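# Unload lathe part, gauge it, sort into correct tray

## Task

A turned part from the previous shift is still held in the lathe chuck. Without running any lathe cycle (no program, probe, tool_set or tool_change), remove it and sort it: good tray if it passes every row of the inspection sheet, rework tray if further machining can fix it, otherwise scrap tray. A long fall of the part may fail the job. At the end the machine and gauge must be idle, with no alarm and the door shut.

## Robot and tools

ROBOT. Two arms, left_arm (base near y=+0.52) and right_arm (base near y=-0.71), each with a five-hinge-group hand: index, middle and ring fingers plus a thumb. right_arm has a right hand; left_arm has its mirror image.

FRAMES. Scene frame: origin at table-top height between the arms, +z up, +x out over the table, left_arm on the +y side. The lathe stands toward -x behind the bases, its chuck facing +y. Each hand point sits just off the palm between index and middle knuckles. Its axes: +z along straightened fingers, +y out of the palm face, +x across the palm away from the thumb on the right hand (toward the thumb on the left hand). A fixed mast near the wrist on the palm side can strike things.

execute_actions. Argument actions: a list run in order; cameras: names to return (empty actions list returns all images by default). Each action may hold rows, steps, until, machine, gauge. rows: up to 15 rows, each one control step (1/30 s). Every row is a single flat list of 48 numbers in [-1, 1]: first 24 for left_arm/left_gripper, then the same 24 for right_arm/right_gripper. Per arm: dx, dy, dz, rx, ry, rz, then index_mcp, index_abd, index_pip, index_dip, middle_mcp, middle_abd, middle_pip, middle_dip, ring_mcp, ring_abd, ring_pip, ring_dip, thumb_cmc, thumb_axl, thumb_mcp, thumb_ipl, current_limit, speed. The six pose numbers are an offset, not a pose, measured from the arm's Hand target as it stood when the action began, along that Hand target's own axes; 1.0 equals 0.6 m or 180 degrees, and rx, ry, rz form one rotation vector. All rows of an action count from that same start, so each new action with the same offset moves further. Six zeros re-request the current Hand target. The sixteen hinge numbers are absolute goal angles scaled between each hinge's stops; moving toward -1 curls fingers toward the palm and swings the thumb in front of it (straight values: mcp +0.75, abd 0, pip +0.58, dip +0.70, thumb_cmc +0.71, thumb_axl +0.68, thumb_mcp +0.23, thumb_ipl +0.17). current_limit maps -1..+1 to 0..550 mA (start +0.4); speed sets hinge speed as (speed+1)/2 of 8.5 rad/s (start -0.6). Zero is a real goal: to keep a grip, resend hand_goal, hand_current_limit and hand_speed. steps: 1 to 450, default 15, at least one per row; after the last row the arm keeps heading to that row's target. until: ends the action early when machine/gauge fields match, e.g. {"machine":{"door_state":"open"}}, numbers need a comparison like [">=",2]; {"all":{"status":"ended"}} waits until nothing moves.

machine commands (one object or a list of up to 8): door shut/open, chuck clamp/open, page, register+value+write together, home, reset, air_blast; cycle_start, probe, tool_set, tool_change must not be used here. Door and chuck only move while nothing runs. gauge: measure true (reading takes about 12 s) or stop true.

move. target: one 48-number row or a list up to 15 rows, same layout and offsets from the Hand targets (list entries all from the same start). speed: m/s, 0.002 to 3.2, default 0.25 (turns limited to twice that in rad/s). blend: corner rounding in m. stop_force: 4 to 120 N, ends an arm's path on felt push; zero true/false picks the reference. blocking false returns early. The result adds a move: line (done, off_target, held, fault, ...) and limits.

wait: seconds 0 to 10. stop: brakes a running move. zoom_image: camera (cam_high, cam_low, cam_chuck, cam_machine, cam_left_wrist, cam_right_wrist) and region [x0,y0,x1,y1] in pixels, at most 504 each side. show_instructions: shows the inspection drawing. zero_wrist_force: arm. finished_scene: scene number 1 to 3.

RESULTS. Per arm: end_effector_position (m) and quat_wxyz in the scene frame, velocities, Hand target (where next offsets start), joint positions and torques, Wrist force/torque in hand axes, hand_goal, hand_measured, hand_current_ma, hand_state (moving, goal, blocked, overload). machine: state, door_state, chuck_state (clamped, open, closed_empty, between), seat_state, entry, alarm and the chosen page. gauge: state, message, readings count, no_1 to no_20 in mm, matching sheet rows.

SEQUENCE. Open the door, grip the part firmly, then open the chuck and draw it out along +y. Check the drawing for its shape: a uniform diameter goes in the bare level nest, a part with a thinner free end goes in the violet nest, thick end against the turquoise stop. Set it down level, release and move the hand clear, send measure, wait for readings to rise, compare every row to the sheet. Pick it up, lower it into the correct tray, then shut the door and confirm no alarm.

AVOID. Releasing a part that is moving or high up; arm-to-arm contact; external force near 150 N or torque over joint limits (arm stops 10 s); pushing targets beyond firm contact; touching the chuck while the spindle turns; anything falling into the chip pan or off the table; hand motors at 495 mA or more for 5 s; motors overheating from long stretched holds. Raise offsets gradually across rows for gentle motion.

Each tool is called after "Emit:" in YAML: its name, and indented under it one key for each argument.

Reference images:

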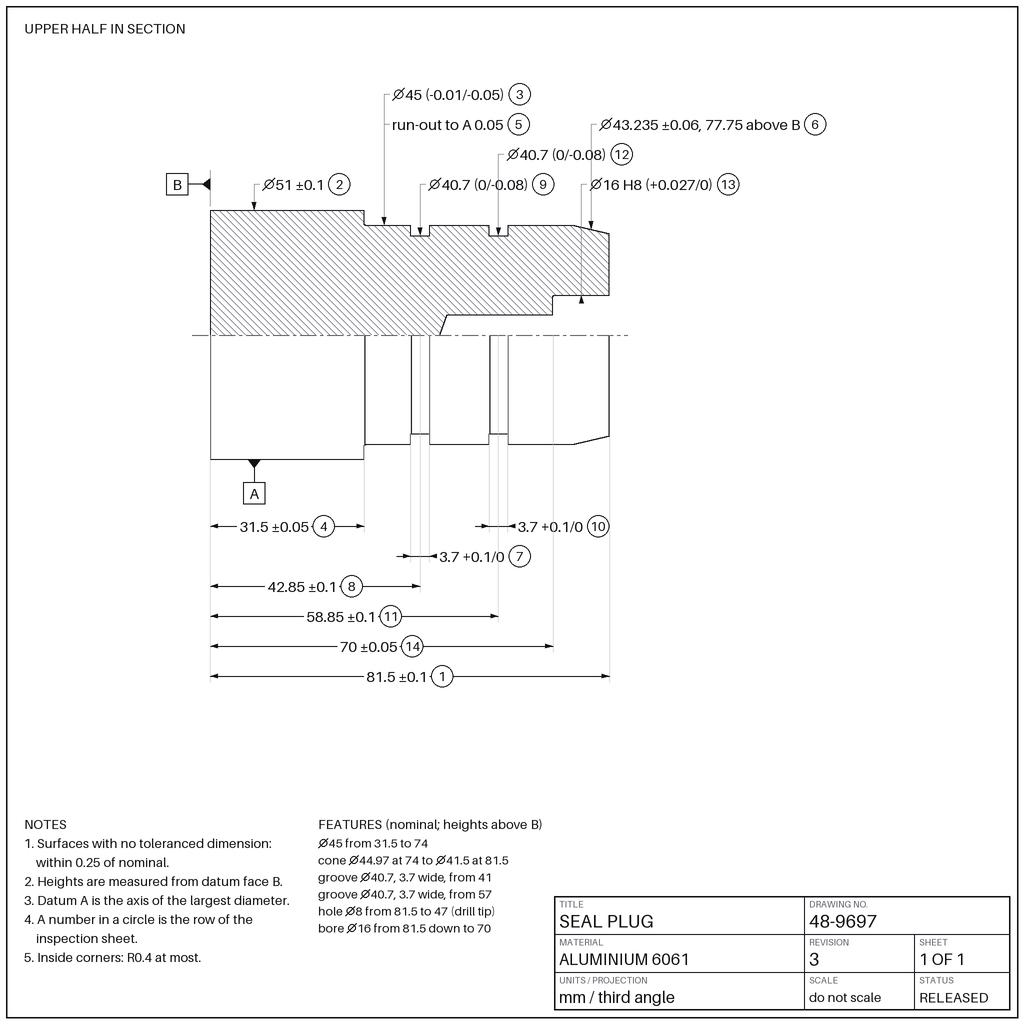

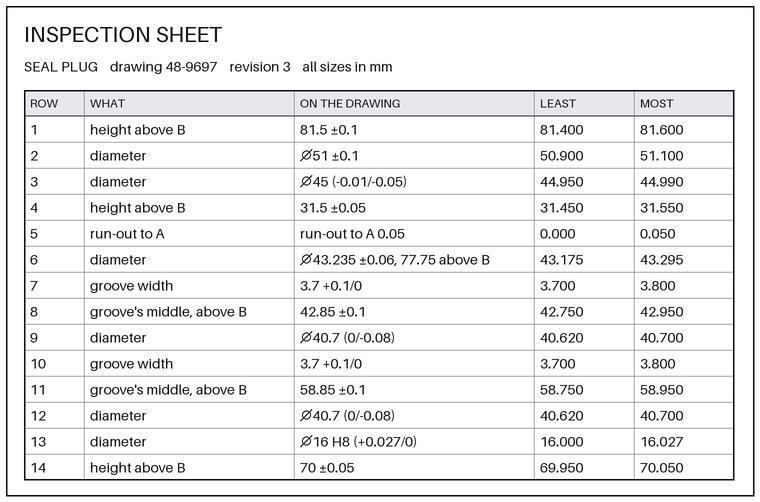

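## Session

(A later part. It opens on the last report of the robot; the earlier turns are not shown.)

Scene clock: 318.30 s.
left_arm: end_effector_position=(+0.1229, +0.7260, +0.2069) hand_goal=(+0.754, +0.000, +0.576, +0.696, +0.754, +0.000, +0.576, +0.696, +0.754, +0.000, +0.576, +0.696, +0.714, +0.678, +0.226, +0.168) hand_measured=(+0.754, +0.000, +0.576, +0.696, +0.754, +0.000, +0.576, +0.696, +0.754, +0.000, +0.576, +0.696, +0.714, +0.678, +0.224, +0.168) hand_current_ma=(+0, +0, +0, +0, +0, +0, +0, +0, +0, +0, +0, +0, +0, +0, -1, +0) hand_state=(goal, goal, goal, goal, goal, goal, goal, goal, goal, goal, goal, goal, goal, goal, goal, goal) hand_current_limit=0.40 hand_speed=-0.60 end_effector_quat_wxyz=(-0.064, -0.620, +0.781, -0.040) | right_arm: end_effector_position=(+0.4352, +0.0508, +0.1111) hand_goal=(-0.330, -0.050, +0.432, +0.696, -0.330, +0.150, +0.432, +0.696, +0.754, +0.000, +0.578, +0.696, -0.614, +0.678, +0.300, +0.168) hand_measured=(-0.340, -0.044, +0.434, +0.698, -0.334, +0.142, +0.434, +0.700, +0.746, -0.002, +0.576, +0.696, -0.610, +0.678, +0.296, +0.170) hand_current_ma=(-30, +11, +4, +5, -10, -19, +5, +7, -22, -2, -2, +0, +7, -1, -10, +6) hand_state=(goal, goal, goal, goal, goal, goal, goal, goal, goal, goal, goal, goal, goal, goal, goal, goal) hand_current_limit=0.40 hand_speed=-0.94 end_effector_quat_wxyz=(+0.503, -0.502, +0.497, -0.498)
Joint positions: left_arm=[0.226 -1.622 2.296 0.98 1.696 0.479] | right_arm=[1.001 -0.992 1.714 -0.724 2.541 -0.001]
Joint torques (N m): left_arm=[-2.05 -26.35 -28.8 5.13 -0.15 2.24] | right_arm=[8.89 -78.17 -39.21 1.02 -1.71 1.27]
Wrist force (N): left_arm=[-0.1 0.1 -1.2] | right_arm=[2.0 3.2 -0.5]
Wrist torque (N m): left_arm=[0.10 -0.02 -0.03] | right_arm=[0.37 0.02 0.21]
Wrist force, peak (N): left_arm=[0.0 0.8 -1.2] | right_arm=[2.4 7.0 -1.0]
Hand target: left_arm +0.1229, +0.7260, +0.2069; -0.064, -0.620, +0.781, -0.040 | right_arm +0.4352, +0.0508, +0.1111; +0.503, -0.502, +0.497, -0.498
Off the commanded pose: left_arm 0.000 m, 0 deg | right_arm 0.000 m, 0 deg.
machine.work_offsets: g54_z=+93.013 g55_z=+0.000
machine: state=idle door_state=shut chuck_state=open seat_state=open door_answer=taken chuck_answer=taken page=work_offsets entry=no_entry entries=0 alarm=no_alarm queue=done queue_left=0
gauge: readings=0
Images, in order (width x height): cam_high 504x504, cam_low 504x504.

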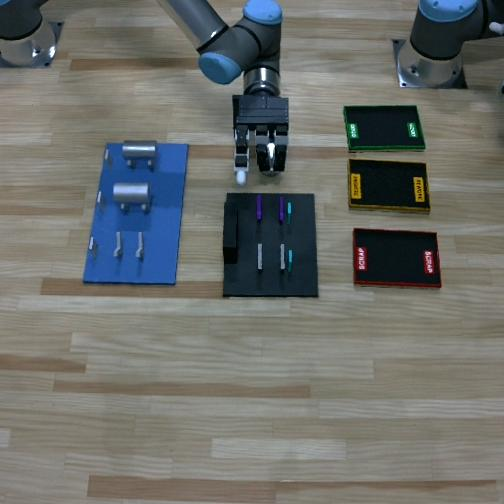

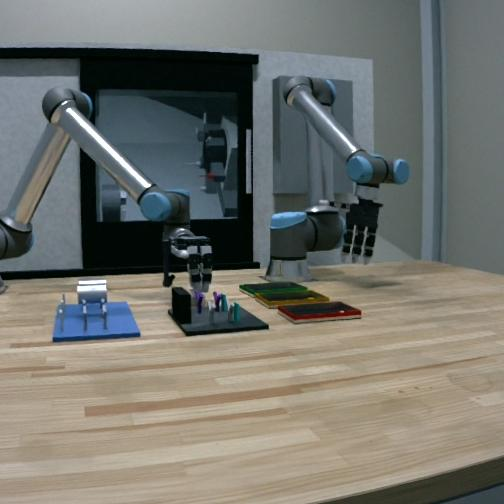

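Emit:
move:
  target: [0,0,0,0,0,0,0.754,0,0.576,0.696,0.754,0,0.576,0.696,0.754,0,0.576,0.696,0.714,0.678,0.226,0.168,0.4,-0.6,0,-0.25,0,0,0,0,-0.31,-0.05,0.431,0.696,-0.31,0.15,0.431,0.696,0.753,0,0.577,0.696,-0.614,0.677,0.32,0.168,0.4,-0.9]
  speed: 0.06
  cameras: ["cam_high","cam_low"]

Emit:
zoom_image:
  camera: "cam_low"
  region: [165, 200, 285, 320]

Emit:
zoom_image:
  camera: "cam_high"
  region: [220, 110, 320, 210]

Scene clock: 327.03 s.
left_arm: end_effector_position=(+0.1229, +0.7260, +0.2069) hand_goal=(+0.754, +0.000, +0.576, +0.696, +0.754, +0.000, +0.576, +0.696, +0.754, +0.000, +0.576, +0.696, +0.714, +0.678, +0.226, +0.168) hand_measured=(+0.754, +0.000, +0.576, +0.696, +0.754, +0.000, +0.576, +0.696, +0.754, +0.000, +0.576, +0.696, +0.714, +0.678, +0.224, +0.168) hand_current_ma=(+0, +0, +0, +0, +0, +0, +0, +0, +0, +0, +0, +0, +0, +0, -1, +0) hand_state=(goal, goal, goal, goal, goal, goal, goal, goal, goal, goal, goal, goal, goal, goal, goal, goal) hand_current_limit=0.40 hand_speed=-0.60 end_effector_quat_wxyz=(-0.064, -0.620, +0.781, -0.040) | right_arm: end_effector_position=(+0.4351, +0.0507, +0.2614) hand_goal=(-0.310, -0.050, +0.432, +0.696, -0.310, +0.150, +0.432, +0.696, +0.754, +0.000, +0.578, +0.696, -0.614, +0.678, +0.320, +0.168) hand_measured=(-0.320, -0.044, +0.434, +0.698, -0.314, +0.142, +0.434, +0.700, +0.746, -0.002, +0.576, +0.696, -0.612, +0.678, +0.316, +0.170) hand_current_ma=(-30, +11, +3, +5, -10, -19, +5, +7, -22, -2, -2, +0, +7, -1, -10, +6) hand_state=(goal, goal, goal, goal, goal, goal, goal, goal, goal, goal, goal, goal, goal, goal, goal, goal) hand_current_limit=0.40 hand_speed=-0.90 end_effector_quat_wxyz=(+0.503, -0.502, +0.497, -0.498)
Joint positions: left_arm=[0.226 -1.622 2.296 0.98 1.696 0.479] | right_arm=[1.002 -1.133 1.624 -0.493 2.541 -0.001]
Joint torques (N m): left_arm=[-3.42 -25.77 -29.84 5.18 -0.48 2.26] | right_arm=[12.47 -53.1 -36.98 -3.21 1.21 2.05]
Wrist force (N): left_arm=[0.5 0.6 -0.7] | right_arm=[1.6 2.9 -1.0]
Wrist torque (N m): left_arm=[0.12 -0.08 0.01] | right_arm=[0.41 0.08 0.23]
Wrist force, peak (N): left_arm=[0.6 0.3 -1.2] | right_arm=[1.6 4.2 -1.2]
Hand target: left_arm +0.1229, +0.7260, +0.2069; -0.064, -0.620, +0.781, -0.040 | right_arm +0.4351, +0.0507, +0.2611; +0.503, -0.502, +0.497, -0.498
Off the commanded pose: left_arm 0.000 m, 0 deg | right_arm 0.000 m, 0 deg.
machine.work_offsets: g54_z=+93.013 g55_z=+0.000
machine: state=idle door_state=shut chuck_state=open seat_state=open door_answer=taken chuck_answer=taken page=work_offsets entry=no_entry entries=0 alarm=no_alarm queue=done queue_left=0
gauge: readings=0
move: done
Images, in order (width x height): cam_high 504x504, cam_low 504x504.

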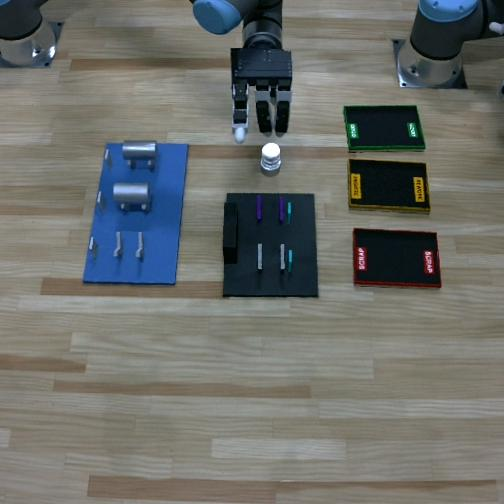

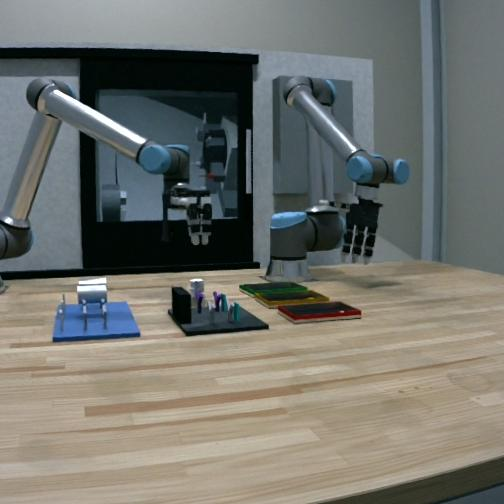

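Scaled by 4.200 from the camera's 504x504 image, which has a finer 720x720 frame.

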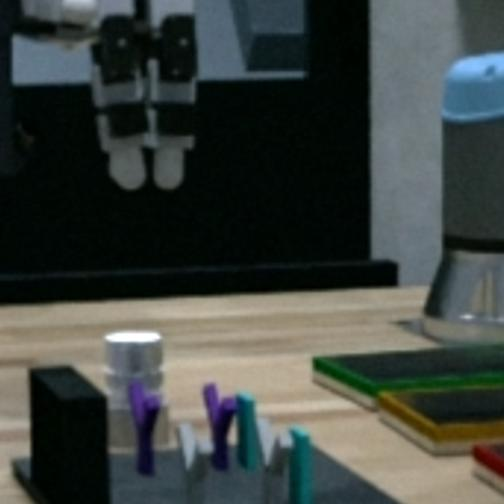

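Scaled by 5.040 from the camera's 504x504 image, which has a finer 720x720 frame.

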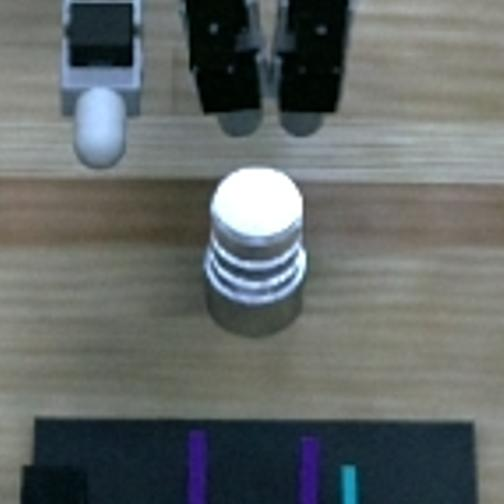

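Emit:
move:
  target: [0,0,0,0,0,0,0.754,0,0.576,0.696,0.754,0,0.576,0.696,0.754,0,0.576,0.696,0.714,0.678,0.226,0.168,0.4,-0.6,-0.1959,0.0018,-0.1498,0.1801,-0.1999,-0.4413,-0.233,-0.05,0.431,0.696,-0.233,0.15,0.431,0.696,0.753,0,0.577,0.696,-0.671,0.677,0.36,0.168,0.4,-0.6]
  speed: 0.3

Emit:
move:
  target: [0,0,0,0,0,0,0.754,0,0.576,0.696,0.754,0,0.576,0.696,0.754,0,0.576,0.696,0.714,0.678,0.226,0.168,0.4,-0.6,-0.2,0,0,0,0,0,-0.233,-0.05,0.431,0.696,-0.233,0.15,0.431,0.696,0.753,0,0.577,0.696,-0.671,0.677,0.36,0.168,0.4,-0.6]
  speed: 0.15
  stop_force: 15
  cameras: ["cam_high","cam_low","cam_machine","cam_right_wrist"]

Scene clock: 353.37 s.
left_arm: end_effector_position=(+0.1229, +0.7260, +0.2069) hand_goal=(+0.754, +0.000, +0.576, +0.696, +0.754, +0.000, +0.576, +0.696, +0.754, +0.000, +0.576, +0.696, +0.714, +0.678, +0.226, +0.168) hand_measured=(+0.754, +0.000, +0.576, +0.696, +0.754, +0.000, +0.576, +0.696, +0.754, +0.000, +0.576, +0.696, +0.714, +0.678, +0.224, +0.168) hand_current_ma=(+0, +0, +0, +0, +0, +0, +0, +0, +0, +0, +0, +0, +0, +0, -1, +0) hand_state=(goal, goal, goal, goal, goal, goal, goal, goal, goal, goal, goal, goal, goal, goal, goal, goal) hand_current_limit=0.40 hand_speed=-0.60 end_effector_quat_wxyz=(-0.064, -0.620, +0.781, -0.040) | right_arm: end_effector_position=(+0.3440, +0.1675, +0.2599) hand_goal=(-0.232, -0.050, +0.432, +0.696, -0.232, +0.150, +0.432, +0.696, +0.754, +0.000, +0.578, +0.696, -0.670, +0.678, +0.360, +0.168) hand_measured=(-0.238, -0.044, +0.434, +0.698, -0.232, +0.144, +0.434, +0.700, +0.752, +0.002, +0.576, +0.696, -0.662, +0.678, +0.358, +0.170) hand_current_ma=(-17, +13, +2, +5, -1, -14, +4, +7, -7, +2, -2, +0, +19, -1, -6, +6) hand_state=(goal, goal, goal, goal, goal, goal, goal, goal, goal, goal, goal, goal, goal, goal, goal, goal) hand_current_limit=0.40 hand_speed=-0.60 end_effector_quat_wxyz=(-0.304, +0.666, +0.236, +0.639)
Joint positions: left_arm=[0.226 -1.622 2.296 0.98 1.696 0.479] | right_arm=[1.106 -1.086 1.663 -0.578 1.871 -1.466]
Joint torques (N m): left_arm=[-1.04 -25.22 -29.86 5.16 -0.4 1.95] | right_arm=[-8.85 -85.42 -35.43 -2.74 0.62 -1.29]
Wrist force (N): left_arm=[-0.2 0.2 -0.7] | right_arm=[-0.3 1.7 -0.1]
Wrist torque (N m): left_arm=[0.08 0.01 -0.03] | right_arm=[0.13 0.10 -0.08]
Wrist force, peak (N): left_arm=[0.5 0.2 -1.6] | right_arm=[2.0 3.5 -1.3]
Hand target: left_arm +0.1229, +0.7260, +0.2069; -0.064, -0.620, +0.781, -0.040 | right_arm +0.3441, +0.1674, +0.2600; -0.304, +0.666, +0.236, +0.639
Off the commanded pose: left_arm 0.000 m, 0 deg | right_arm 0.000 m, 0 deg.
machine.work_offsets: g54_z=+93.013 g55_z=+0.000
machine: state=idle door_state=shut chuck_state=open seat_state=open door_answer=taken chuck_answer=taken page=work_offsets entry=no_entry entries=0 alarm=no_alarm queue=done queue_left=0
gauge: readings=0
move: done

Scene clock: 355.30 s.
left_arm: end_effector_position=(+0.1229, +0.7260, +0.2069) hand_goal=(+0.754, +0.000, +0.576, +0.696, +0.754, +0.000, +0.576, +0.696, +0.754, +0.000, +0.576, +0.696, +0.714, +0.678, +0.226, +0.168) hand_measured=(+0.754, +0.000, +0.576, +0.696, +0.754, +0.000, +0.576, +0.696, +0.754, +0.000, +0.576, +0.696, +0.714, +0.678, +0.224, +0.168) hand_current_ma=(+0, +0, +0, +0, +0, +0, +0, +0, +0, +0, +0, +0, +0, +0, -1, +0) hand_state=(goal, goal, goal, goal, goal, goal, goal, goal, goal, goal, goal, goal, goal, goal, goal, goal) hand_current_limit=0.40 hand_speed=-0.60 end_effector_quat_wxyz=(-0.064, -0.620, +0.781, -0.040) | right_arm: end_effector_position=(+0.3353, +0.1763, +0.1407) hand_goal=(-0.232, -0.050, +0.432, +0.696, -0.232, +0.150, +0.432, +0.696, +0.754, +0.000, +0.578, +0.696, -0.670, +0.678, +0.360, +0.168) hand_measured=(-0.238, -0.044, +0.434, +0.698, -0.232, +0.144, +0.434, +0.700, +0.752, +0.002, +0.576, +0.696, -0.662, +0.678, +0.358, +0.170) hand_current_ma=(-16, +14, +2, +5, -1, -12, +4, +7, -7, +3, -2, +0, +23, -1, -6, +6) hand_state=(goal, goal, goal, goal, goal, goal, goal, goal, goal, goal, goal, goal, goal, goal, goal, goal) hand_current_limit=0.40 hand_speed=-0.60 end_effector_quat_wxyz=(-0.304, +0.666, +0.236, +0.639)
Joint positions: left_arm=[0.226 -1.622 2.296 0.98 1.696 0.479] | right_arm=[1.121 -0.957 1.707 -0.751 1.886 -1.467]
Joint torques (N m): left_arm=[-3.25 -26.48 -29.02 5.28 -0.14 2.18] | right_arm=[-15.8 -85.97 -45.65 -2.04 -1.96 -1.33]
Wrist force (N): left_arm=[0.5 0.2 -0.9] | right_arm=[0.0 1.1 -0.1]
Wrist torque (N m): left_arm=[0.08 -0.09 0.02] | right_arm=[0.09 0.02 -0.07]
Wrist force, peak (N): left_arm=[-0.1 0.3 -1.2] | right_arm=[-2.0 1.6 -0.1]
Hand target: left_arm +0.1229, +0.7260, +0.2069; -0.064, -0.620, +0.781, -0.040 | right_arm +0.3353, +0.1763, +0.1407; -0.304, +0.666, +0.236, +0.639
Off the commanded pose: left_arm 0.000 m, 0 deg | right_arm 0.000 m, 0 deg.
machine.work_offsets: g54_z=+93.013 g55_z=+0.000
machine: state=idle door_state=shut chuck_state=open seat_state=open door_answer=taken chuck_answer=taken page=work_offsets entry=no_entry entries=0 alarm=no_alarm queue=done queue_left=0
gauge: readings=0
move: done
camera_calibration:
cam_right_wrist: T_world_to_cam=[[0.377674, -0.334542, -0.863391, 0.0982371], [-0.925923, -0.14192, -0.350037, 0.329447], [-0.00543076, 0.931633, -0.363359, 0.00838203], [0, 0, 0, 1]] pos_world=[0.267986, 0.0718106, 0.203181]
Images, in order (width x height): cam_high 504x504, cam_low 504x504, cam_machine 504x504, cam_right_wrist 504x504.

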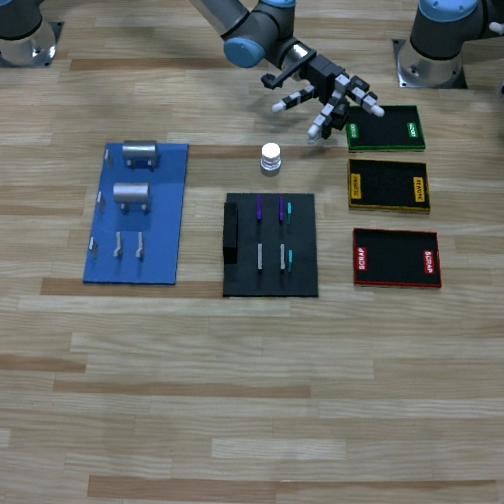

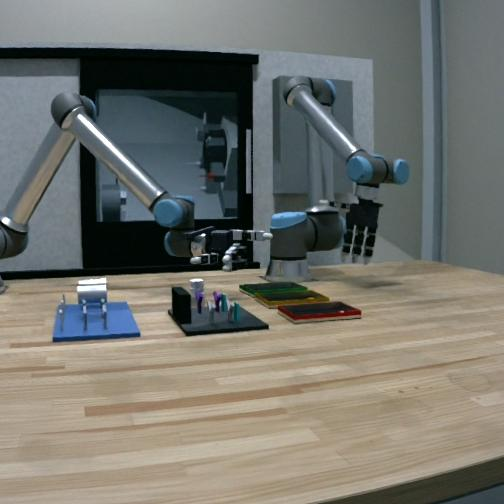

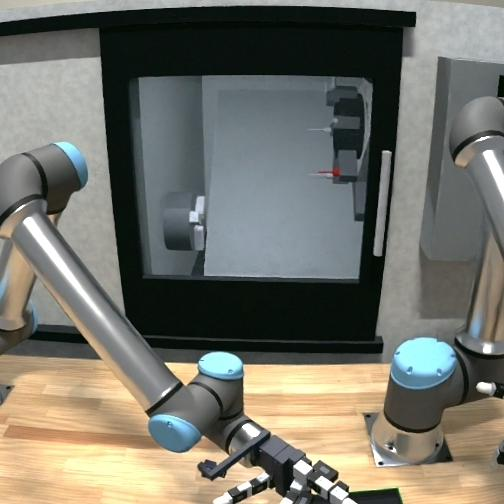

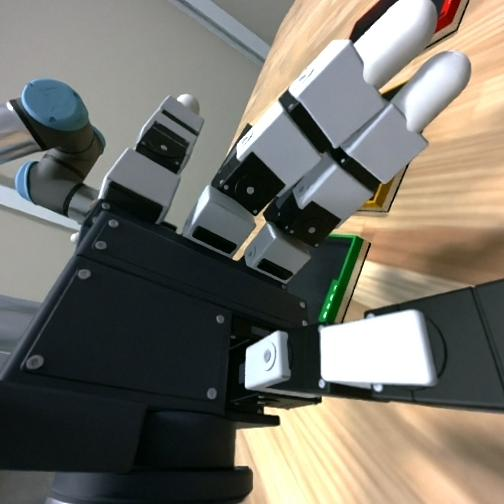

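Emit:
move:
  target: [0,0,0,0,0,0,0.754,0,0.576,0.696,0.754,0,0.576,0.696,0.754,0,0.576,0.696,0.714,0.678,0.226,0.168,0.4,-0.6,-0.1382,0.0355,0,0,0,0,-0.233,-0.05,0.431,0.696,-0.233,0.15,0.431,0.696,0.753,0,0.577,0.696,-0.671,0.677,0.36,0.168,0.4,-0.6]
  speed: 0.06
  stop_force: 8
  cameras: ["cam_high","cam_low","cam_right_wrist"]

Emit:
zoom_image:
  camera: "cam_low"
  region: [165, 210, 305, 330]

Emit:
zoom_image:
  camera: "cam_high"
  region: [240, 60, 390, 210]

Scene clock: 363.77 s.
left_arm: end_effector_position=(+0.1229, +0.7260, +0.2069) hand_goal=(+0.754, +0.000, +0.576, +0.696, +0.754, +0.000, +0.576, +0.696, +0.754, +0.000, +0.576, +0.696, +0.714, +0.678, +0.226, +0.168) hand_measured=(+0.754, +0.000, +0.576, +0.696, +0.754, +0.000, +0.576, +0.696, +0.754, +0.000, +0.576, +0.696, +0.714, +0.678, +0.224, +0.168) hand_current_ma=(+0, +0, +0, +0, +0, +0, +0, +0, +0, +0, +0, +0, +0, +0, -1, +0) hand_state=(goal, goal, goal, goal, goal, goal, goal, goal, goal, goal, goal, goal, goal, goal, goal, goal) hand_current_limit=0.40 hand_speed=-0.60 end_effector_quat_wxyz=(-0.064, -0.620, +0.781, -0.040) | right_arm: end_effector_position=(+0.3443, +0.1675, +0.0560) hand_goal=(-0.232, -0.050, +0.432, +0.696, -0.232, +0.150, +0.432, +0.696, +0.754, +0.000, +0.578, +0.696, -0.670, +0.678, +0.360, +0.168) hand_measured=(-0.238, -0.044, +0.434, +0.698, -0.232, +0.144, +0.434, +0.700, +0.752, +0.002, +0.576, +0.696, -0.662, +0.678, +0.358, +0.170) hand_current_ma=(-16, +14, +2, +5, -1, -12, +4, +7, -7, +3, -2, +0, +23, -1, -6, +6) hand_state=(goal, goal, goal, goal, goal, goal, goal, goal, goal, goal, goal, goal, goal, goal, goal, goal) hand_current_limit=0.40 hand_speed=-0.60 end_effector_quat_wxyz=(-0.304, +0.666, +0.236, +0.639)
Joint positions: left_arm=[0.226 -1.622 2.296 0.98 1.696 0.479] | right_arm=[1.106 -0.862 1.738 -0.877 1.87 -1.467]
Joint torques (N m): left_arm=[-2.75 -26.4 -29.18 5.2 -0.35 2.38] | right_arm=[11.79 -93.13 -40.93 1.28 1.51 -1.25]
Wrist force (N): left_arm=[0.1 0.2 -0.8] | right_arm=[-1.0 1.1 -0.9]
Wrist torque (N m): left_arm=[0.08 -0.03 -0.01] | right_arm=[0.15 0.19 -0.15]
Wrist force, peak (N): left_arm=[0.2 0.6 -1.5] | right_arm=[-1.3 1.9 -1.2]
Hand target: left_arm +0.1229, +0.7260, +0.2069; -0.064, -0.620, +0.781, -0.040 | right_arm +0.3442, +0.1675, +0.0560; -0.304, +0.666, +0.236, +0.639
Off the commanded pose: left_arm 0.000 m, 0 deg | right_arm 0.000 m, 0 deg.
machine.work_offsets: g54_z=+93.013 g55_z=+0.000
machine: state=idle door_state=shut chuck_state=open seat_state=open door_answer=taken chuck_answer=taken page=work_offsets entry=no_entry entries=0 alarm=no_alarm queue=done queue_left=0
gauge: readings=0
move: done
camera_calibration:
cam_right_wrist: T_world_to_cam=[[0.377674, -0.334542, -0.863391, 0.0188026], [-0.925923, -0.14192, -0.350037, 0.306791], [-0.00543076, 0.931633, -0.363359, -0.0141478], [0, 0, 0, 1]] pos_world=[0.276886, 0.0630106, 0.118481]
Images, in order (width x height): cam_high 504x504, cam_low 504x504, cam_right_wrist 504x504.

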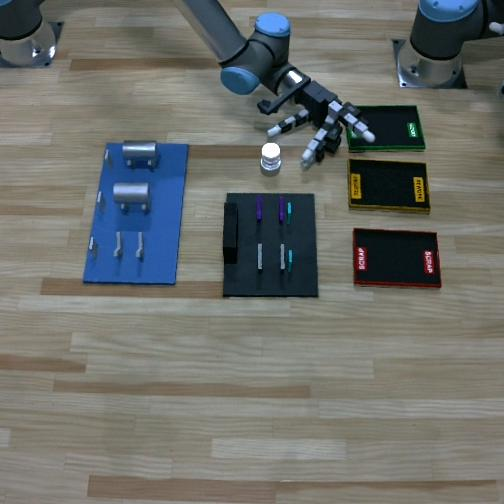

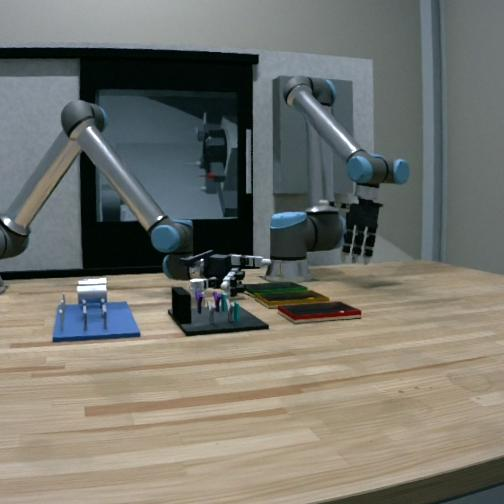

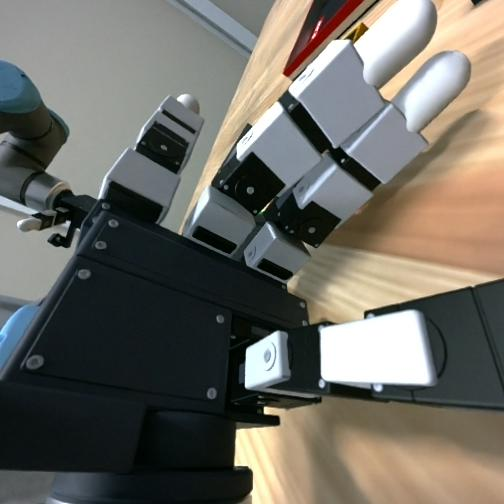

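Scaled by 3.600 from the camera's 504x504 image, which has a finer 720x720 frame.

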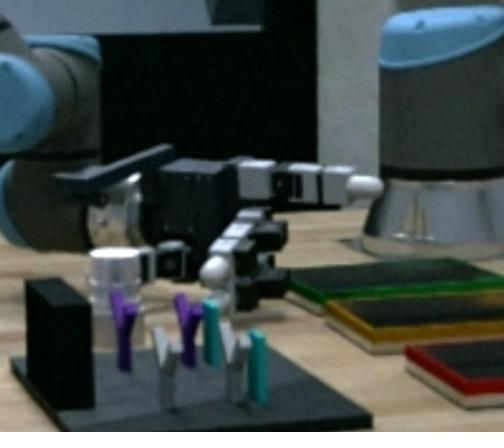

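Scaled by 3.360 from the camera's 504x504 image, which has a finer 720x720 frame.

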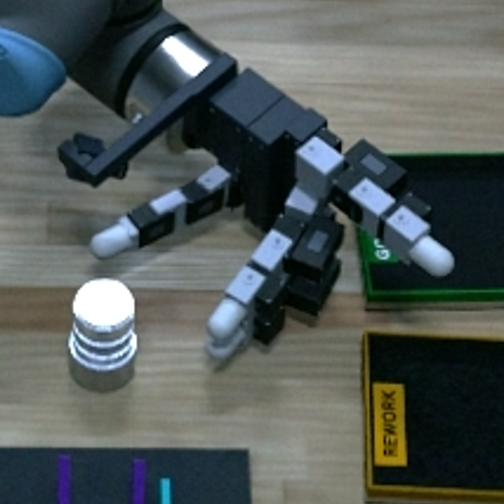

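Emit:
move:
  target: [0,0,0,0,0,0,0.754,0,0.576,0.696,0.754,0,0.576,0.696,0.754,0,0.576,0.696,0.714,0.678,0.226,0.168,0.4,-0.6,0,0.1,0,0,0,0,-0.233,-0.05,0.431,0.696,-0.233,0.15,0.431,0.696,0.753,0,0.577,0.696,-0.671,0.677,0.36,0.168,0.4,-0.6]
  speed: 0.05
  stop_force: 6
  cameras: ["cam_high","cam_low"]

Emit:
zoom_image:
  camera: "cam_low"
  region: [165, 230, 285, 330]

Emit:
zoom_image:
  camera: "cam_high"
  region: [240, 100, 340, 200]

Scene clock: 371.43 s.
left_arm: end_effector_position=(+0.1229, +0.7260, +0.2069) hand_goal=(+0.754, +0.000, +0.576, +0.696, +0.754, +0.000, +0.576, +0.696, +0.754, +0.000, +0.576, +0.696, +0.714, +0.678, +0.226, +0.168) hand_measured=(+0.754, +0.000, +0.576, +0.696, +0.754, +0.000, +0.576, +0.696, +0.754, +0.000, +0.576, +0.696, +0.714, +0.678, +0.224, +0.168) hand_current_ma=(+0, +0, +0, +0, +0, +0, +0, +0, +0, +0, +0, +0, +0, +0, -1, +0) hand_state=(goal, goal, goal, goal, goal, goal, goal, goal, goal, goal, goal, goal, goal, goal, goal, goal) hand_current_limit=0.40 hand_speed=-0.60 end_effector_quat_wxyz=(-0.064, -0.620, +0.781, -0.040) | right_arm: end_effector_position=(+0.3864, +0.1253, +0.0497) hand_goal=(-0.232, -0.050, +0.432, +0.696, -0.232, +0.150, +0.432, +0.696, +0.754, +0.000, +0.578, +0.696, -0.670, +0.678, +0.360, +0.168) hand_measured=(-0.238, -0.044, +0.434, +0.698, -0.232, +0.144, +0.434, +0.700, +0.752, +0.002, +0.576, +0.696, -0.662, +0.678, +0.358, +0.170) hand_current_ma=(-16, +14, +2, +5, -1, -12, +4, +7, -6, +3, -2, +0, +23, -1, -6, +6) hand_state=(goal, goal, goal, goal, goal, goal, goal, goal, goal, goal, goal, goal, goal, goal, goal, goal) hand_current_limit=0.40 hand_speed=-0.60 end_effector_quat_wxyz=(-0.304, +0.666, +0.236, +0.639)
Joint positions: left_arm=[0.226 -1.622 2.296 0.98 1.696 0.479] | right_arm=[1.029 -0.884 1.801 -0.918 1.794 -1.467]
Joint torques (N m): left_arm=[-2.38 -28.17 -29.89 5.45 -0.36 2.01] | right_arm=[16.38 -60.64 -40.49 1.03 2.03 1.66]
Wrist force (N): left_arm=[0.0 0.1 -0.8] | right_arm=[-0.2 1.7 -1.2]
Wrist torque (N m): left_arm=[0.07 -0.02 -0.01] | right_arm=[0.26 0.13 -0.08]
Wrist force, peak (N): left_arm=[0.1 0.5 -1.5] | right_arm=[-0.5 2.4 -0.8]
Hand target: left_arm +0.1229, +0.7260, +0.2069; -0.064, -0.620, +0.781, -0.040 | right_arm +0.3864, +0.1253, +0.0497; -0.304, +0.666, +0.236, +0.639
Off the commanded pose: left_arm 0.000 m, 0 deg | right_arm 0.000 m, 0 deg.
machine.work_offsets: g54_z=+93.013 g55_z=+0.000
machine: state=idle door_state=shut chuck_state=open seat_state=open door_answer=taken chuck_answer=taken page=work_offsets entry=no_entry entries=0 alarm=no_alarm queue=done queue_left=0
gauge: readings=0
move: done
Images, in order (width x height): cam_high 504x504, cam_low 504x504.

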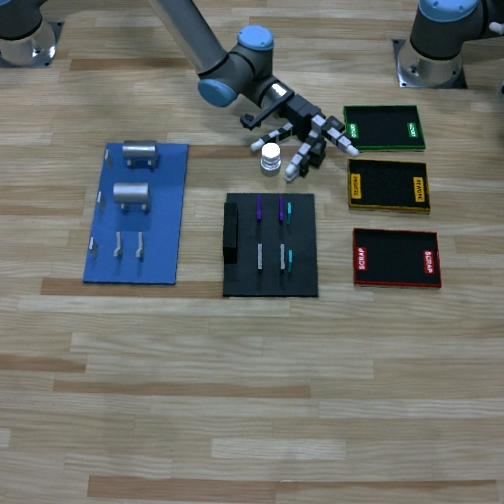

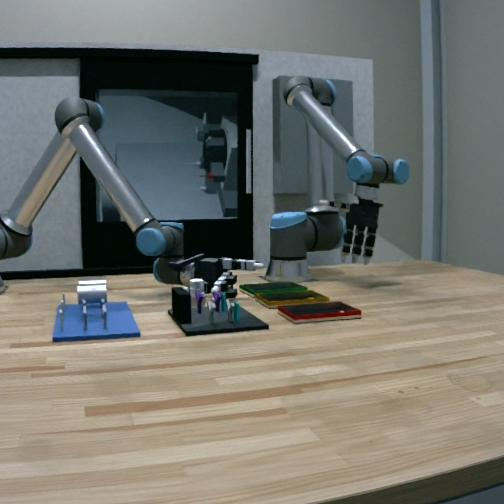

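Scaled by 4.200 from the camera's 504x504 image, which has a finer 720x720 frame.

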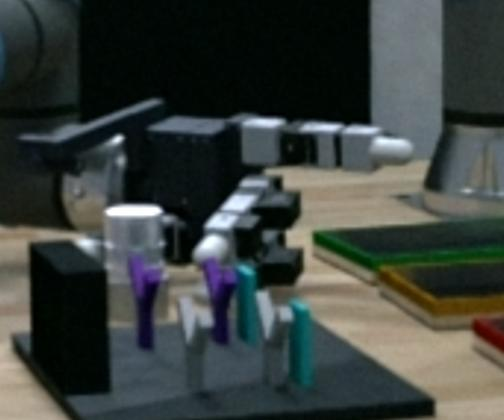

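Scaled by 5.040 from the camera's 504x504 image, which has a finer 720x720 frame.

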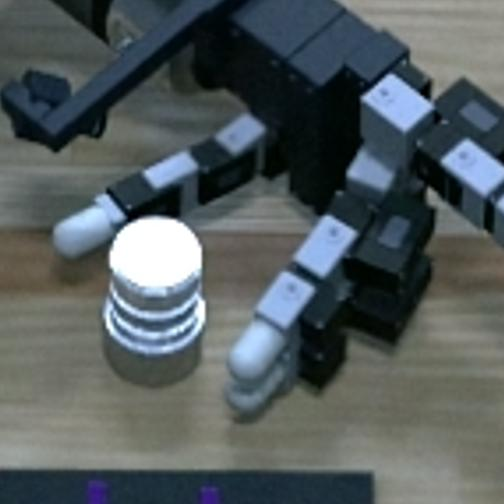

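Emit:
execute_actions:
  actions:
    - {"rows":[[0,0,0,0,0,0,0.754,0,0.576,0.696,0.754,0,0.576,0.696,0.754,0,0.576,0.696,0.714,0.678,0.226,0.168,0.4,-0.6,0,0,0,0,0,0,-0.45,-0.05,0.42,0.69,-0.47,0.15,0.42,0.69,0.753,0,0.577,0.696,-0.671,0.677,0.16,0.168,0.1,-0.85]],"steps":75}
  cameras: ["cam_high","cam_low"]

Emit:
zoom_image:
  camera: "cam_high"
  region: [240, 100, 340, 200]

Scene clock: 381.33 s.
left_arm: end_effector_position=(+0.1229, +0.7260, +0.2069) hand_goal=(+0.754, +0.000, +0.576, +0.696, +0.754, +0.000, +0.576, +0.696, +0.754, +0.000, +0.576, +0.696, +0.714, +0.678, +0.226, +0.168) hand_measured=(+0.754, +0.000, +0.576, +0.696, +0.754, +0.000, +0.576, +0.696, +0.754, +0.000, +0.576, +0.696, +0.714, +0.678, +0.224, +0.168) hand_current_ma=(+0, +0, +0, +0, +0, +0, +0, +0, +0, +0, +0, +0, +0, +0, -1, +0) hand_state=(goal, goal, goal, goal, goal, goal, goal, goal, goal, goal, goal, goal, goal, goal, goal, goal) hand_current_limit=0.40 hand_speed=-0.60 end_effector_quat_wxyz=(-0.064, -0.620, +0.781, -0.040) | right_arm: end_effector_position=(+0.3864, +0.1253, +0.0497) hand_goal=(-0.450, -0.050, +0.420, +0.690, -0.470, +0.150, +0.420, +0.690, +0.754, +0.000, +0.578, +0.696, -0.670, +0.678, +0.160, +0.168) hand_measured=(-0.410, -0.044, +0.432, +0.694, -0.428, +0.144, +0.430, +0.694, +0.752, +0.002, +0.576, +0.696, -0.662, +0.678, +0.198, +0.176) hand_current_ma=(+150, +15, +31, +10, +158, -12, +26, +12, -6, +3, -2, +0, +23, -1, +180, +26) hand_state=(blocked, goal, goal, goal, blocked, goal, goal, goal, goal, goal, goal, goal, goal, goal, blocked, goal) hand_current_limit=0.10 hand_speed=-0.85 end_effector_quat_wxyz=(-0.304, +0.666, +0.236, +0.639)
Joint positions: left_arm=[0.226 -1.622 2.296 0.98 1.696 0.479] | right_arm=[1.029 -0.884 1.801 -0.918 1.794 -1.467]
Joint torques (N m): left_arm=[-2.1 -27.33 -29.04 5.35 -0.22 2.24] | right_arm=[13.11 -62.57 -33.64 1.02 2.16 -1.39]
Wrist force (N): left_arm=[0.5 0.2 -0.9] | right_arm=[0.2 0.9 0.3]
Wrist torque (N m): left_arm=[0.10 -0.09 0.02] | right_arm=[0.18 0.09 -0.05]
Wrist force, peak (N): left_arm=[0.4 0.6 -1.4] | right_arm=[-0.7 2.3 -1.0]
Hand target: left_arm +0.1229, +0.7260, +0.2069; -0.064, -0.620, +0.781, -0.040 | right_arm +0.3864, +0.1253, +0.0497; -0.304, +0.666, +0.236, +0.639
Off the commanded pose: left_arm 0.000 m, 0 deg | right_arm 0.000 m, 0 deg.
machine.work_offsets: g54_z=+93.013 g55_z=+0.000
machine: state=idle door_state=shut chuck_state=open seat_state=open door_answer=taken chuck_answer=taken page=work_offsets entry=no_entry entries=0 alarm=no_alarm queue=done queue_left=0
gauge: readings=0
Images, in order (width x height): cam_high 504x504, cam_low 504x504.

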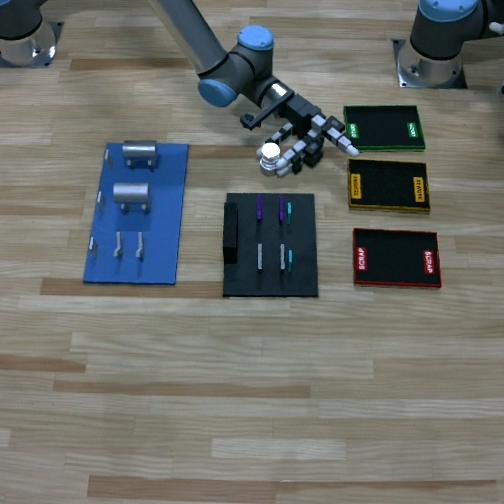

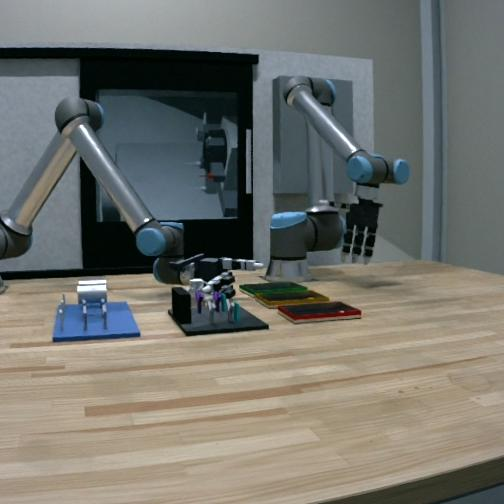

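Scaled by 5.040 from the camera's 504x504 image, which has a finer 720x720 frame.

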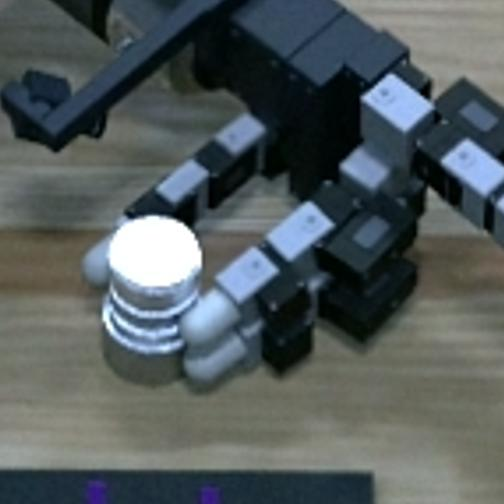

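Emit:
execute_actions:
  actions:
    - {"rows":[[0,0,0,0,0,0,0.754,0,0.576,0.696,0.754,0,0.576,0.696,0.754,0,0.576,0.696,0.714,0.678,0.226,0.168,0.4,-0.6,0,0,0,0,0,0,-0.462,-0.05,0.41,0.68,-0.525,0.15,0.41,0.68,0.753,0,0.577,0.696,-0.671,0.677,0.03,0.12,0.75,-0.85]],"steps":50}

Emit:
move:
  target: [0,0,0,0,0,0,0.754,0,0.576,0.696,0.754,0,0.576,0.696,0.754,0,0.576,0.696,0.714,0.678,0.226,0.168,0.4,-0.6,0.05,-0.0052,0,0,0,0,-0.462,-0.05,0.41,0.68,-0.525,0.15,0.41,0.68,0.753,0,0.577,0.696,-0.671,0.677,0.03,0.12,0.75,-0.85]
  speed: 0.04
  cameras: ["cam_high","cam_low"]

Emit:
zoom_image:
  camera: "cam_low"
  region: [165, 230, 285, 330]

Emit:
zoom_image:
  camera: "cam_high"
  region: [240, 100, 340, 200]

Scene clock: 395.03 s.
left_arm: end_effector_position=(+0.1229, +0.7260, +0.2069) hand_goal=(+0.754, +0.000, +0.576, +0.696, +0.754, +0.000, +0.576, +0.696, +0.754, +0.000, +0.576, +0.696, +0.714, +0.678, +0.226, +0.168) hand_measured=(+0.754, +0.000, +0.576, +0.696, +0.754, +0.000, +0.576, +0.696, +0.754, +0.000, +0.576, +0.696, +0.714, +0.678, +0.224, +0.168) hand_current_ma=(+0, +0, +0, +0, +0, +0, +0, +0, +0, +0, +0, +0, +0, +0, -1, +0) hand_state=(goal, goal, goal, goal, goal, goal, goal, goal, goal, goal, goal, goal, goal, goal, goal, goal) hand_current_limit=0.40 hand_speed=-0.60 end_effector_quat_wxyz=(-0.064, -0.620, +0.781, -0.040) | right_arm: end_effector_position=(+0.3864, +0.1253, +0.0497) hand_goal=(-0.462, -0.050, +0.410, +0.680, -0.524, +0.150, +0.410, +0.680, +0.754, +0.000, +0.578, +0.696, -0.670, +0.678, +0.030, +0.120) hand_measured=(-0.412, -0.044, +0.432, +0.694, -0.434, +0.144, +0.434, +0.694, +0.752, +0.002, +0.576, +0.696, -0.662, +0.678, +0.196, +0.170) hand_current_ma=(+196, +15, +66, +41, +382, -12, +75, +44, -6, +3, -2, +0, +23, -1, +481, +257) hand_state=(blocked, goal, blocked, goal, blocked, goal, blocked, goal, goal, goal, goal, goal, goal, goal, blocked, blocked) hand_current_limit=0.75 hand_speed=-0.85 end_effector_quat_wxyz=(-0.304, +0.666, +0.236, +0.639)
Joint positions: left_arm=[0.226 -1.622 2.296 0.98 1.696 0.479] | right_arm=[1.029 -0.884 1.801 -0.918 1.794 -1.467]
Joint torques (N m): left_arm=[-3.14 -26.33 -29.77 5.77 -0.43 2.06] | right_arm=[1.11 -64.48 -28.9 0.8 1.95 -1.25]
Wrist force (N): left_arm=[0.1 0.3 -0.5] | right_arm=[0.1 1.9 -0.7]
Wrist torque (N m): left_arm=[0.06 -0.04 0.00] | right_arm=[0.24 0.13 -0.09]
Wrist force, peak (N): left_arm=[0.1 0.3 -1.6] | right_arm=[0.0 2.1 -1.3]
Hand target: left_arm +0.1229, +0.7260, +0.2069; -0.064, -0.620, +0.781, -0.040 | right_arm +0.3864, +0.1253, +0.0497; -0.304, +0.666, +0.236, +0.639
Off the commanded pose: left_arm 0.000 m, 0 deg | right_arm 0.000 m, 0 deg.
machine.work_offsets: g54_z=+93.013 g55_z=+0.000
machine: state=idle door_state=shut chuck_state=open seat_state=open door_answer=taken chuck_answer=taken page=work_offsets entry=no_entry entries=0 alarm=no_alarm queue=done queue_left=0
gauge: readings=0

Scene clock: 396.07 s.
left_arm: end_effector_position=(+0.1229, +0.7260, +0.2069) hand_goal=(+0.754, +0.000, +0.576, +0.696, +0.754, +0.000, +0.576, +0.696, +0.754, +0.000, +0.576, +0.696, +0.714, +0.678, +0.226, +0.168) hand_measured=(+0.754, +0.000, +0.576, +0.696, +0.754, +0.000, +0.576, +0.696, +0.754, +0.000, +0.576, +0.696, +0.714, +0.678, +0.224, +0.168) hand_current_ma=(+0, +0, +0, +0, +0, +0, +0, +0, +0, +0, +0, +0, +0, +0, -1, +0) hand_state=(goal, goal, goal, goal, goal, goal, goal, goal, goal, goal, goal, goal, goal, goal, goal, goal) hand_current_limit=0.40 hand_speed=-0.60 end_effector_quat_wxyz=(-0.064, -0.620, +0.781, -0.040) | right_arm: end_effector_position=(+0.3864, +0.1253, +0.0801) hand_goal=(-0.462, -0.050, +0.410, +0.680, -0.524, +0.150, +0.410, +0.680, +0.754, +0.000, +0.578, +0.696, -0.670, +0.678, +0.030, +0.120) hand_measured=(-0.412, -0.026, +0.440, +0.694, -0.442, +0.162, +0.434, +0.696, +0.752, +0.002, +0.576, +0.696, -0.628, +0.680, +0.196, +0.170) hand_current_ma=(+196, +66, +96, +41, +350, +30, +79, +45, -6, +3, -2, +0, +149, +2, +481, +257) hand_state=(blocked, blocked, blocked, goal, blocked, goal, blocked, goal, goal, goal, goal, goal, blocked, goal, blocked, blocked) hand_current_limit=0.75 hand_speed=-0.85 end_effector_quat_wxyz=(-0.304, +0.666, +0.236, +0.639)
Joint positions: left_arm=[0.226 -1.622 2.296 0.98 1.696 0.479] | right_arm=[1.029 -0.924 1.798 -0.876 1.794 -1.467]
Joint torques (N m): left_arm=[-1.58 -27.08 -29.68 5.21 -0.24 2.22] | right_arm=[-7.56 -61.76 -39.01 -4.6 0.13 -0.86]
Wrist force (N): left_arm=[0.0 0.1 -0.7] | right_arm=[-4.5 1.4 -0.9]
Wrist torque (N m): left_arm=[0.06 -0.02 -0.01] | right_arm=[0.20 0.37 0.05]
Wrist force, peak (N): left_arm=[0.2 0.1 -1.4] | right_arm=[-4.6 2.0 -1.2]
Hand target: left_arm +0.1229, +0.7260, +0.2069; -0.064, -0.620, +0.781, -0.040 | right_arm +0.3864, +0.1253, +0.0799; -0.304, +0.666, +0.236, +0.639
Off the commanded pose: left_arm 0.000 m, 0 deg | right_arm 0.000 m, 0 deg.
machine.work_offsets: g54_z=+93.013 g55_z=+0.000
machine: state=idle door_state=shut chuck_state=open seat_state=open door_answer=taken chuck_answer=taken page=work_offsets entry=no_entry entries=0 alarm=no_alarm queue=done queue_left=0
gauge: readings=0
move: done
Images, in order (width x height): cam_high 504x504, cam_low 504x504.

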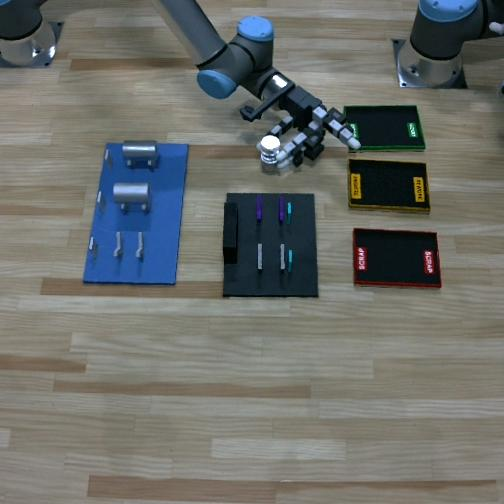

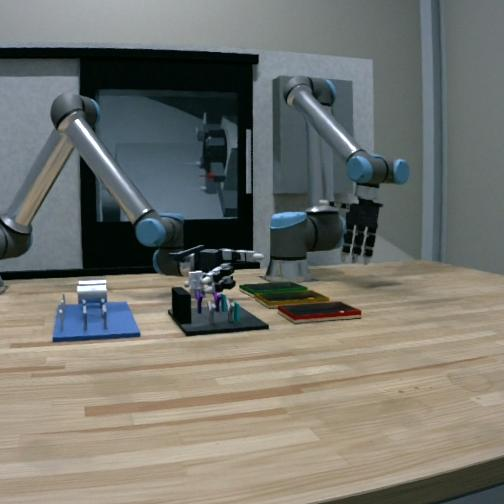

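Scaled by 4.200 from the camera's 504x504 image, which has a finer 720x720 frame.

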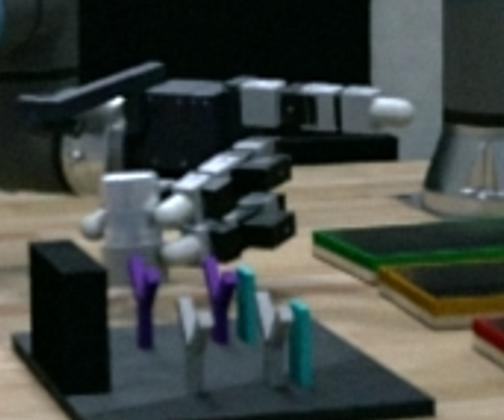

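Scaled by 5.040 from the camera's 504x504 image, which has a finer 720x720 frame.

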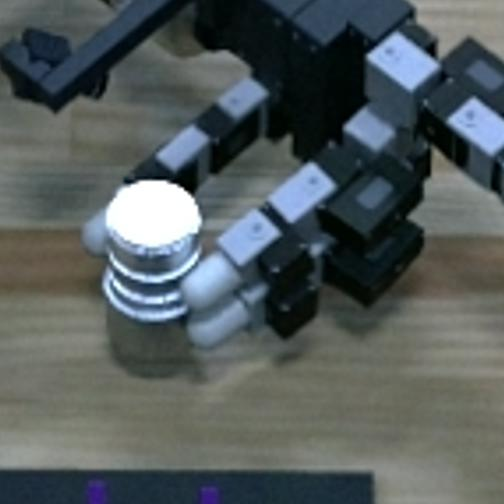

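Emit:
zoom_image:
  camera: "cam_low"
  region: [180, 262, 230, 312]

Emit:
zoom_image:
  camera: "cam_high"
  region: [250, 125, 310, 185]

Scaled by 10.080 from the camera's 504x504 image, which has a finer 720x720 frame.

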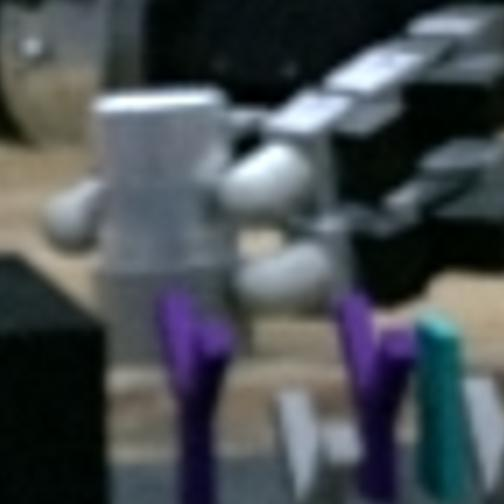

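Scaled by 8.400 from the camera's 504x504 image, which has a finer 720x720 frame.

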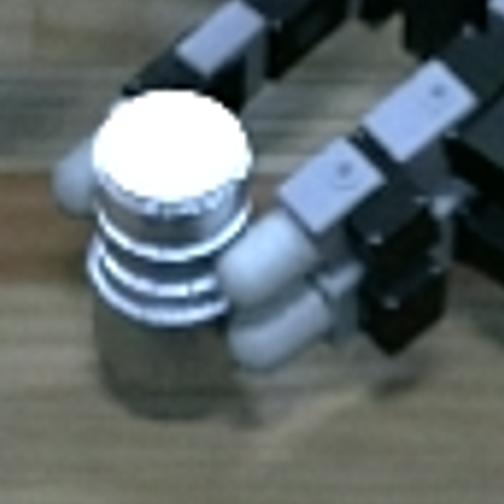

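Emit:
move:
  target: [0,0,0,0,0,0,0.754,0,0.576,0.696,0.754,0,0.576,0.696,0.754,0,0.576,0.696,0.714,0.678,0.226,0.168,0.4,-0.6,-0.06,0.0063,0,0,0,0,-0.462,-0.05,0.41,0.68,-0.525,0.15,0.41,0.68,0.753,0,0.577,0.696,-0.671,0.677,0.03,0.12,0.75,-0.85]
  speed: 0.03
  stop_force: 4

Emit:
execute_actions:
  actions:
    - {"rows":[[0,0,0,0,0,0,0.754,0,0.576,0.696,0.754,0,0.576,0.696,0.754,0,0.576,0.696,0.714,0.678,0.226,0.168,0.4,-0.6,0,0,0,0,0,0,-0.37,-0.05,0.431,0.696,-0.39,0.15,0.431,0.696,0.753,0,0.577,0.696,-0.69,0.677,0.24,0.168,0.4,-0.94]],"steps":70}

Scene clock: 411.37 s.
left_arm: end_effector_position=(+0.1229, +0.7260, +0.2069) hand_goal=(+0.754, +0.000, +0.576, +0.696, +0.754, +0.000, +0.576, +0.696, +0.754, +0.000, +0.576, +0.696, +0.714, +0.678, +0.226, +0.168) hand_measured=(+0.754, +0.000, +0.576, +0.696, +0.754, +0.000, +0.576, +0.696, +0.754, +0.000, +0.576, +0.696, +0.714, +0.678, +0.224, +0.168) hand_current_ma=(+0, +0, +0, +0, +0, +0, +0, +0, +0, +0, +0, +0, +0, +0, -1, +0) hand_state=(goal, goal, goal, goal, goal, goal, goal, goal, goal, goal, goal, goal, goal, goal, goal, goal) hand_current_limit=0.40 hand_speed=-0.60 end_effector_quat_wxyz=(-0.064, -0.620, +0.781, -0.040) | right_arm: end_effector_position=(+0.3864, +0.1253, +0.0518) hand_goal=(-0.462, -0.050, +0.410, +0.680, -0.524, +0.150, +0.410, +0.680, +0.754, +0.000, +0.578, +0.696, -0.670, +0.678, +0.030, +0.120) hand_measured=(-0.416, -0.030, +0.440, +0.694, -0.442, +0.158, +0.442, +0.700, +0.752, +0.002, +0.576, +0.696, -0.650, +0.680, +0.196, +0.170) hand_current_ma=(+178, +53, +96, +41, +350, +19, +105, +60, -6, +3, -2, +0, +61, +2, +481, +254) hand_state=(blocked, blocked, blocked, goal, blocked, goal, blocked, goal, goal, goal, goal, goal, goal, goal, blocked, blocked) hand_current_limit=0.75 hand_speed=-0.85 end_effector_quat_wxyz=(-0.304, +0.666, +0.236, +0.639)
Joint positions: left_arm=[0.226 -1.622 2.296 0.98 1.696 0.479] | right_arm=[1.029 -0.887 1.801 -0.915 1.794 -1.466]
Joint torques (N m): left_arm=[-3.42 -28.14 -29.69 5.48 -0.79 2.17] | right_arm=[-8.2 -87.36 -41.72 -2.76 -1.59 1.82]
Wrist force (N): left_arm=[-0.2 0.3 -0.9] | right_arm=[-3.4 1.8 -0.8]
Wrist torque (N m): left_arm=[0.10 0.01 -0.04] | right_arm=[0.20 0.32 0.01]
Wrist force, peak (N): left_arm=[-0.2 0.1 -1.7] | right_arm=[-4.8 2.0 -0.8]
Hand target: left_arm +0.1229, +0.7260, +0.2069; -0.064, -0.620, +0.781, -0.040 | right_arm +0.3864, +0.1253, +0.0519; -0.304, +0.666, +0.236, +0.639 (not the last commanded pose)
Off the commanded pose: left_arm 0.000 m, 0 deg | right_arm 0.008 m, 0 deg.
machine.work_offsets: g54_z=+93.013 g55_z=+0.000
machine: state=idle door_state=shut chuck_state=open seat_state=open door_answer=taken chuck_answer=taken page=work_offsets entry=no_entry entries=0 alarm=no_alarm queue=done queue_left=0
gauge: readings=0
move: contact (right_arm)

Scene clock: 413.90 s.
left_arm: end_effector_position=(+0.1229, +0.7260, +0.2069) hand_goal=(+0.754, +0.000, +0.576, +0.696, +0.754, +0.000, +0.576, +0.696, +0.754, +0.000, +0.576, +0.696, +0.714, +0.678, +0.226, +0.168) hand_measured=(+0.754, +0.000, +0.576, +0.696, +0.754, +0.000, +0.576, +0.696, +0.754, +0.000, +0.576, +0.696, +0.714, +0.678, +0.224, +0.168) hand_current_ma=(+0, +0, +0, +0, +0, +0, +0, +0, +0, +0, +0, +0, +0, +0, -1, +0) hand_state=(goal, goal, goal, goal, goal, goal, goal, goal, goal, goal, goal, goal, goal, goal, goal, goal) hand_current_limit=0.40 hand_speed=-0.60 end_effector_quat_wxyz=(-0.064, -0.620, +0.781, -0.040) | right_arm: end_effector_position=(+0.3864, +0.1253, +0.0519) hand_goal=(-0.370, -0.050, +0.432, +0.696, -0.390, +0.150, +0.432, +0.696, +0.754, +0.000, +0.578, +0.696, -0.690, +0.678, +0.240, +0.168) hand_measured=(-0.370, -0.032, +0.434, +0.698, -0.396, +0.154, +0.434, +0.698, +0.752, +0.002, +0.576, +0.696, -0.666, +0.680, +0.238, +0.170) hand_current_ma=(-2, +47, +2, +5, -15, +10, +3, +6, -6, +3, -2, +0, +76, +2, -6, +7) hand_state=(goal, goal, goal, goal, goal, goal, goal, goal, goal, goal, goal, goal, blocked, goal, goal, goal) hand_current_limit=0.40 hand_speed=-0.94 end_effector_quat_wxyz=(-0.304, +0.666, +0.236, +0.639)
Joint positions: left_arm=[0.226 -1.622 2.296 0.98 1.696 0.479] | right_arm=[1.029 -0.887 1.801 -0.916 1.794 -1.466]
Joint torques (N m): left_arm=[-3.03 -26.73 -29.76 5.38 -0.46 2.1] | right_arm=[-7.93 -84.14 -30.78 -2.58 -1.33 1.61]
Wrist force (N): left_arm=[0.3 0.4 -1.0] | right_arm=[-0.2 0.9 -0.6]
Wrist torque (N m): left_arm=[0.11 -0.07 0.01] | right_arm=[0.12 0.13 -0.08]
Wrist force, peak (N): left_arm=[-0.1 -0.1 -1.6] | right_arm=[-3.1 2.0 -1.3]
Hand target: left_arm +0.1229, +0.7260, +0.2069; -0.064, -0.620, +0.781, -0.040 | right_arm +0.3864, +0.1253, +0.0519; -0.304, +0.666, +0.236, +0.639
Off the commanded pose: left_arm 0.000 m, 0 deg | right_arm 0.000 m, 0 deg.
machine.work_offsets: g54_z=+93.013 g55_z=+0.000
machine: state=idle door_state=shut chuck_state=open seat_state=open door_answer=taken chuck_answer=taken page=work_offsets entry=no_entry entries=0 alarm=no_alarm queue=done queue_left=0
gauge: readings=0


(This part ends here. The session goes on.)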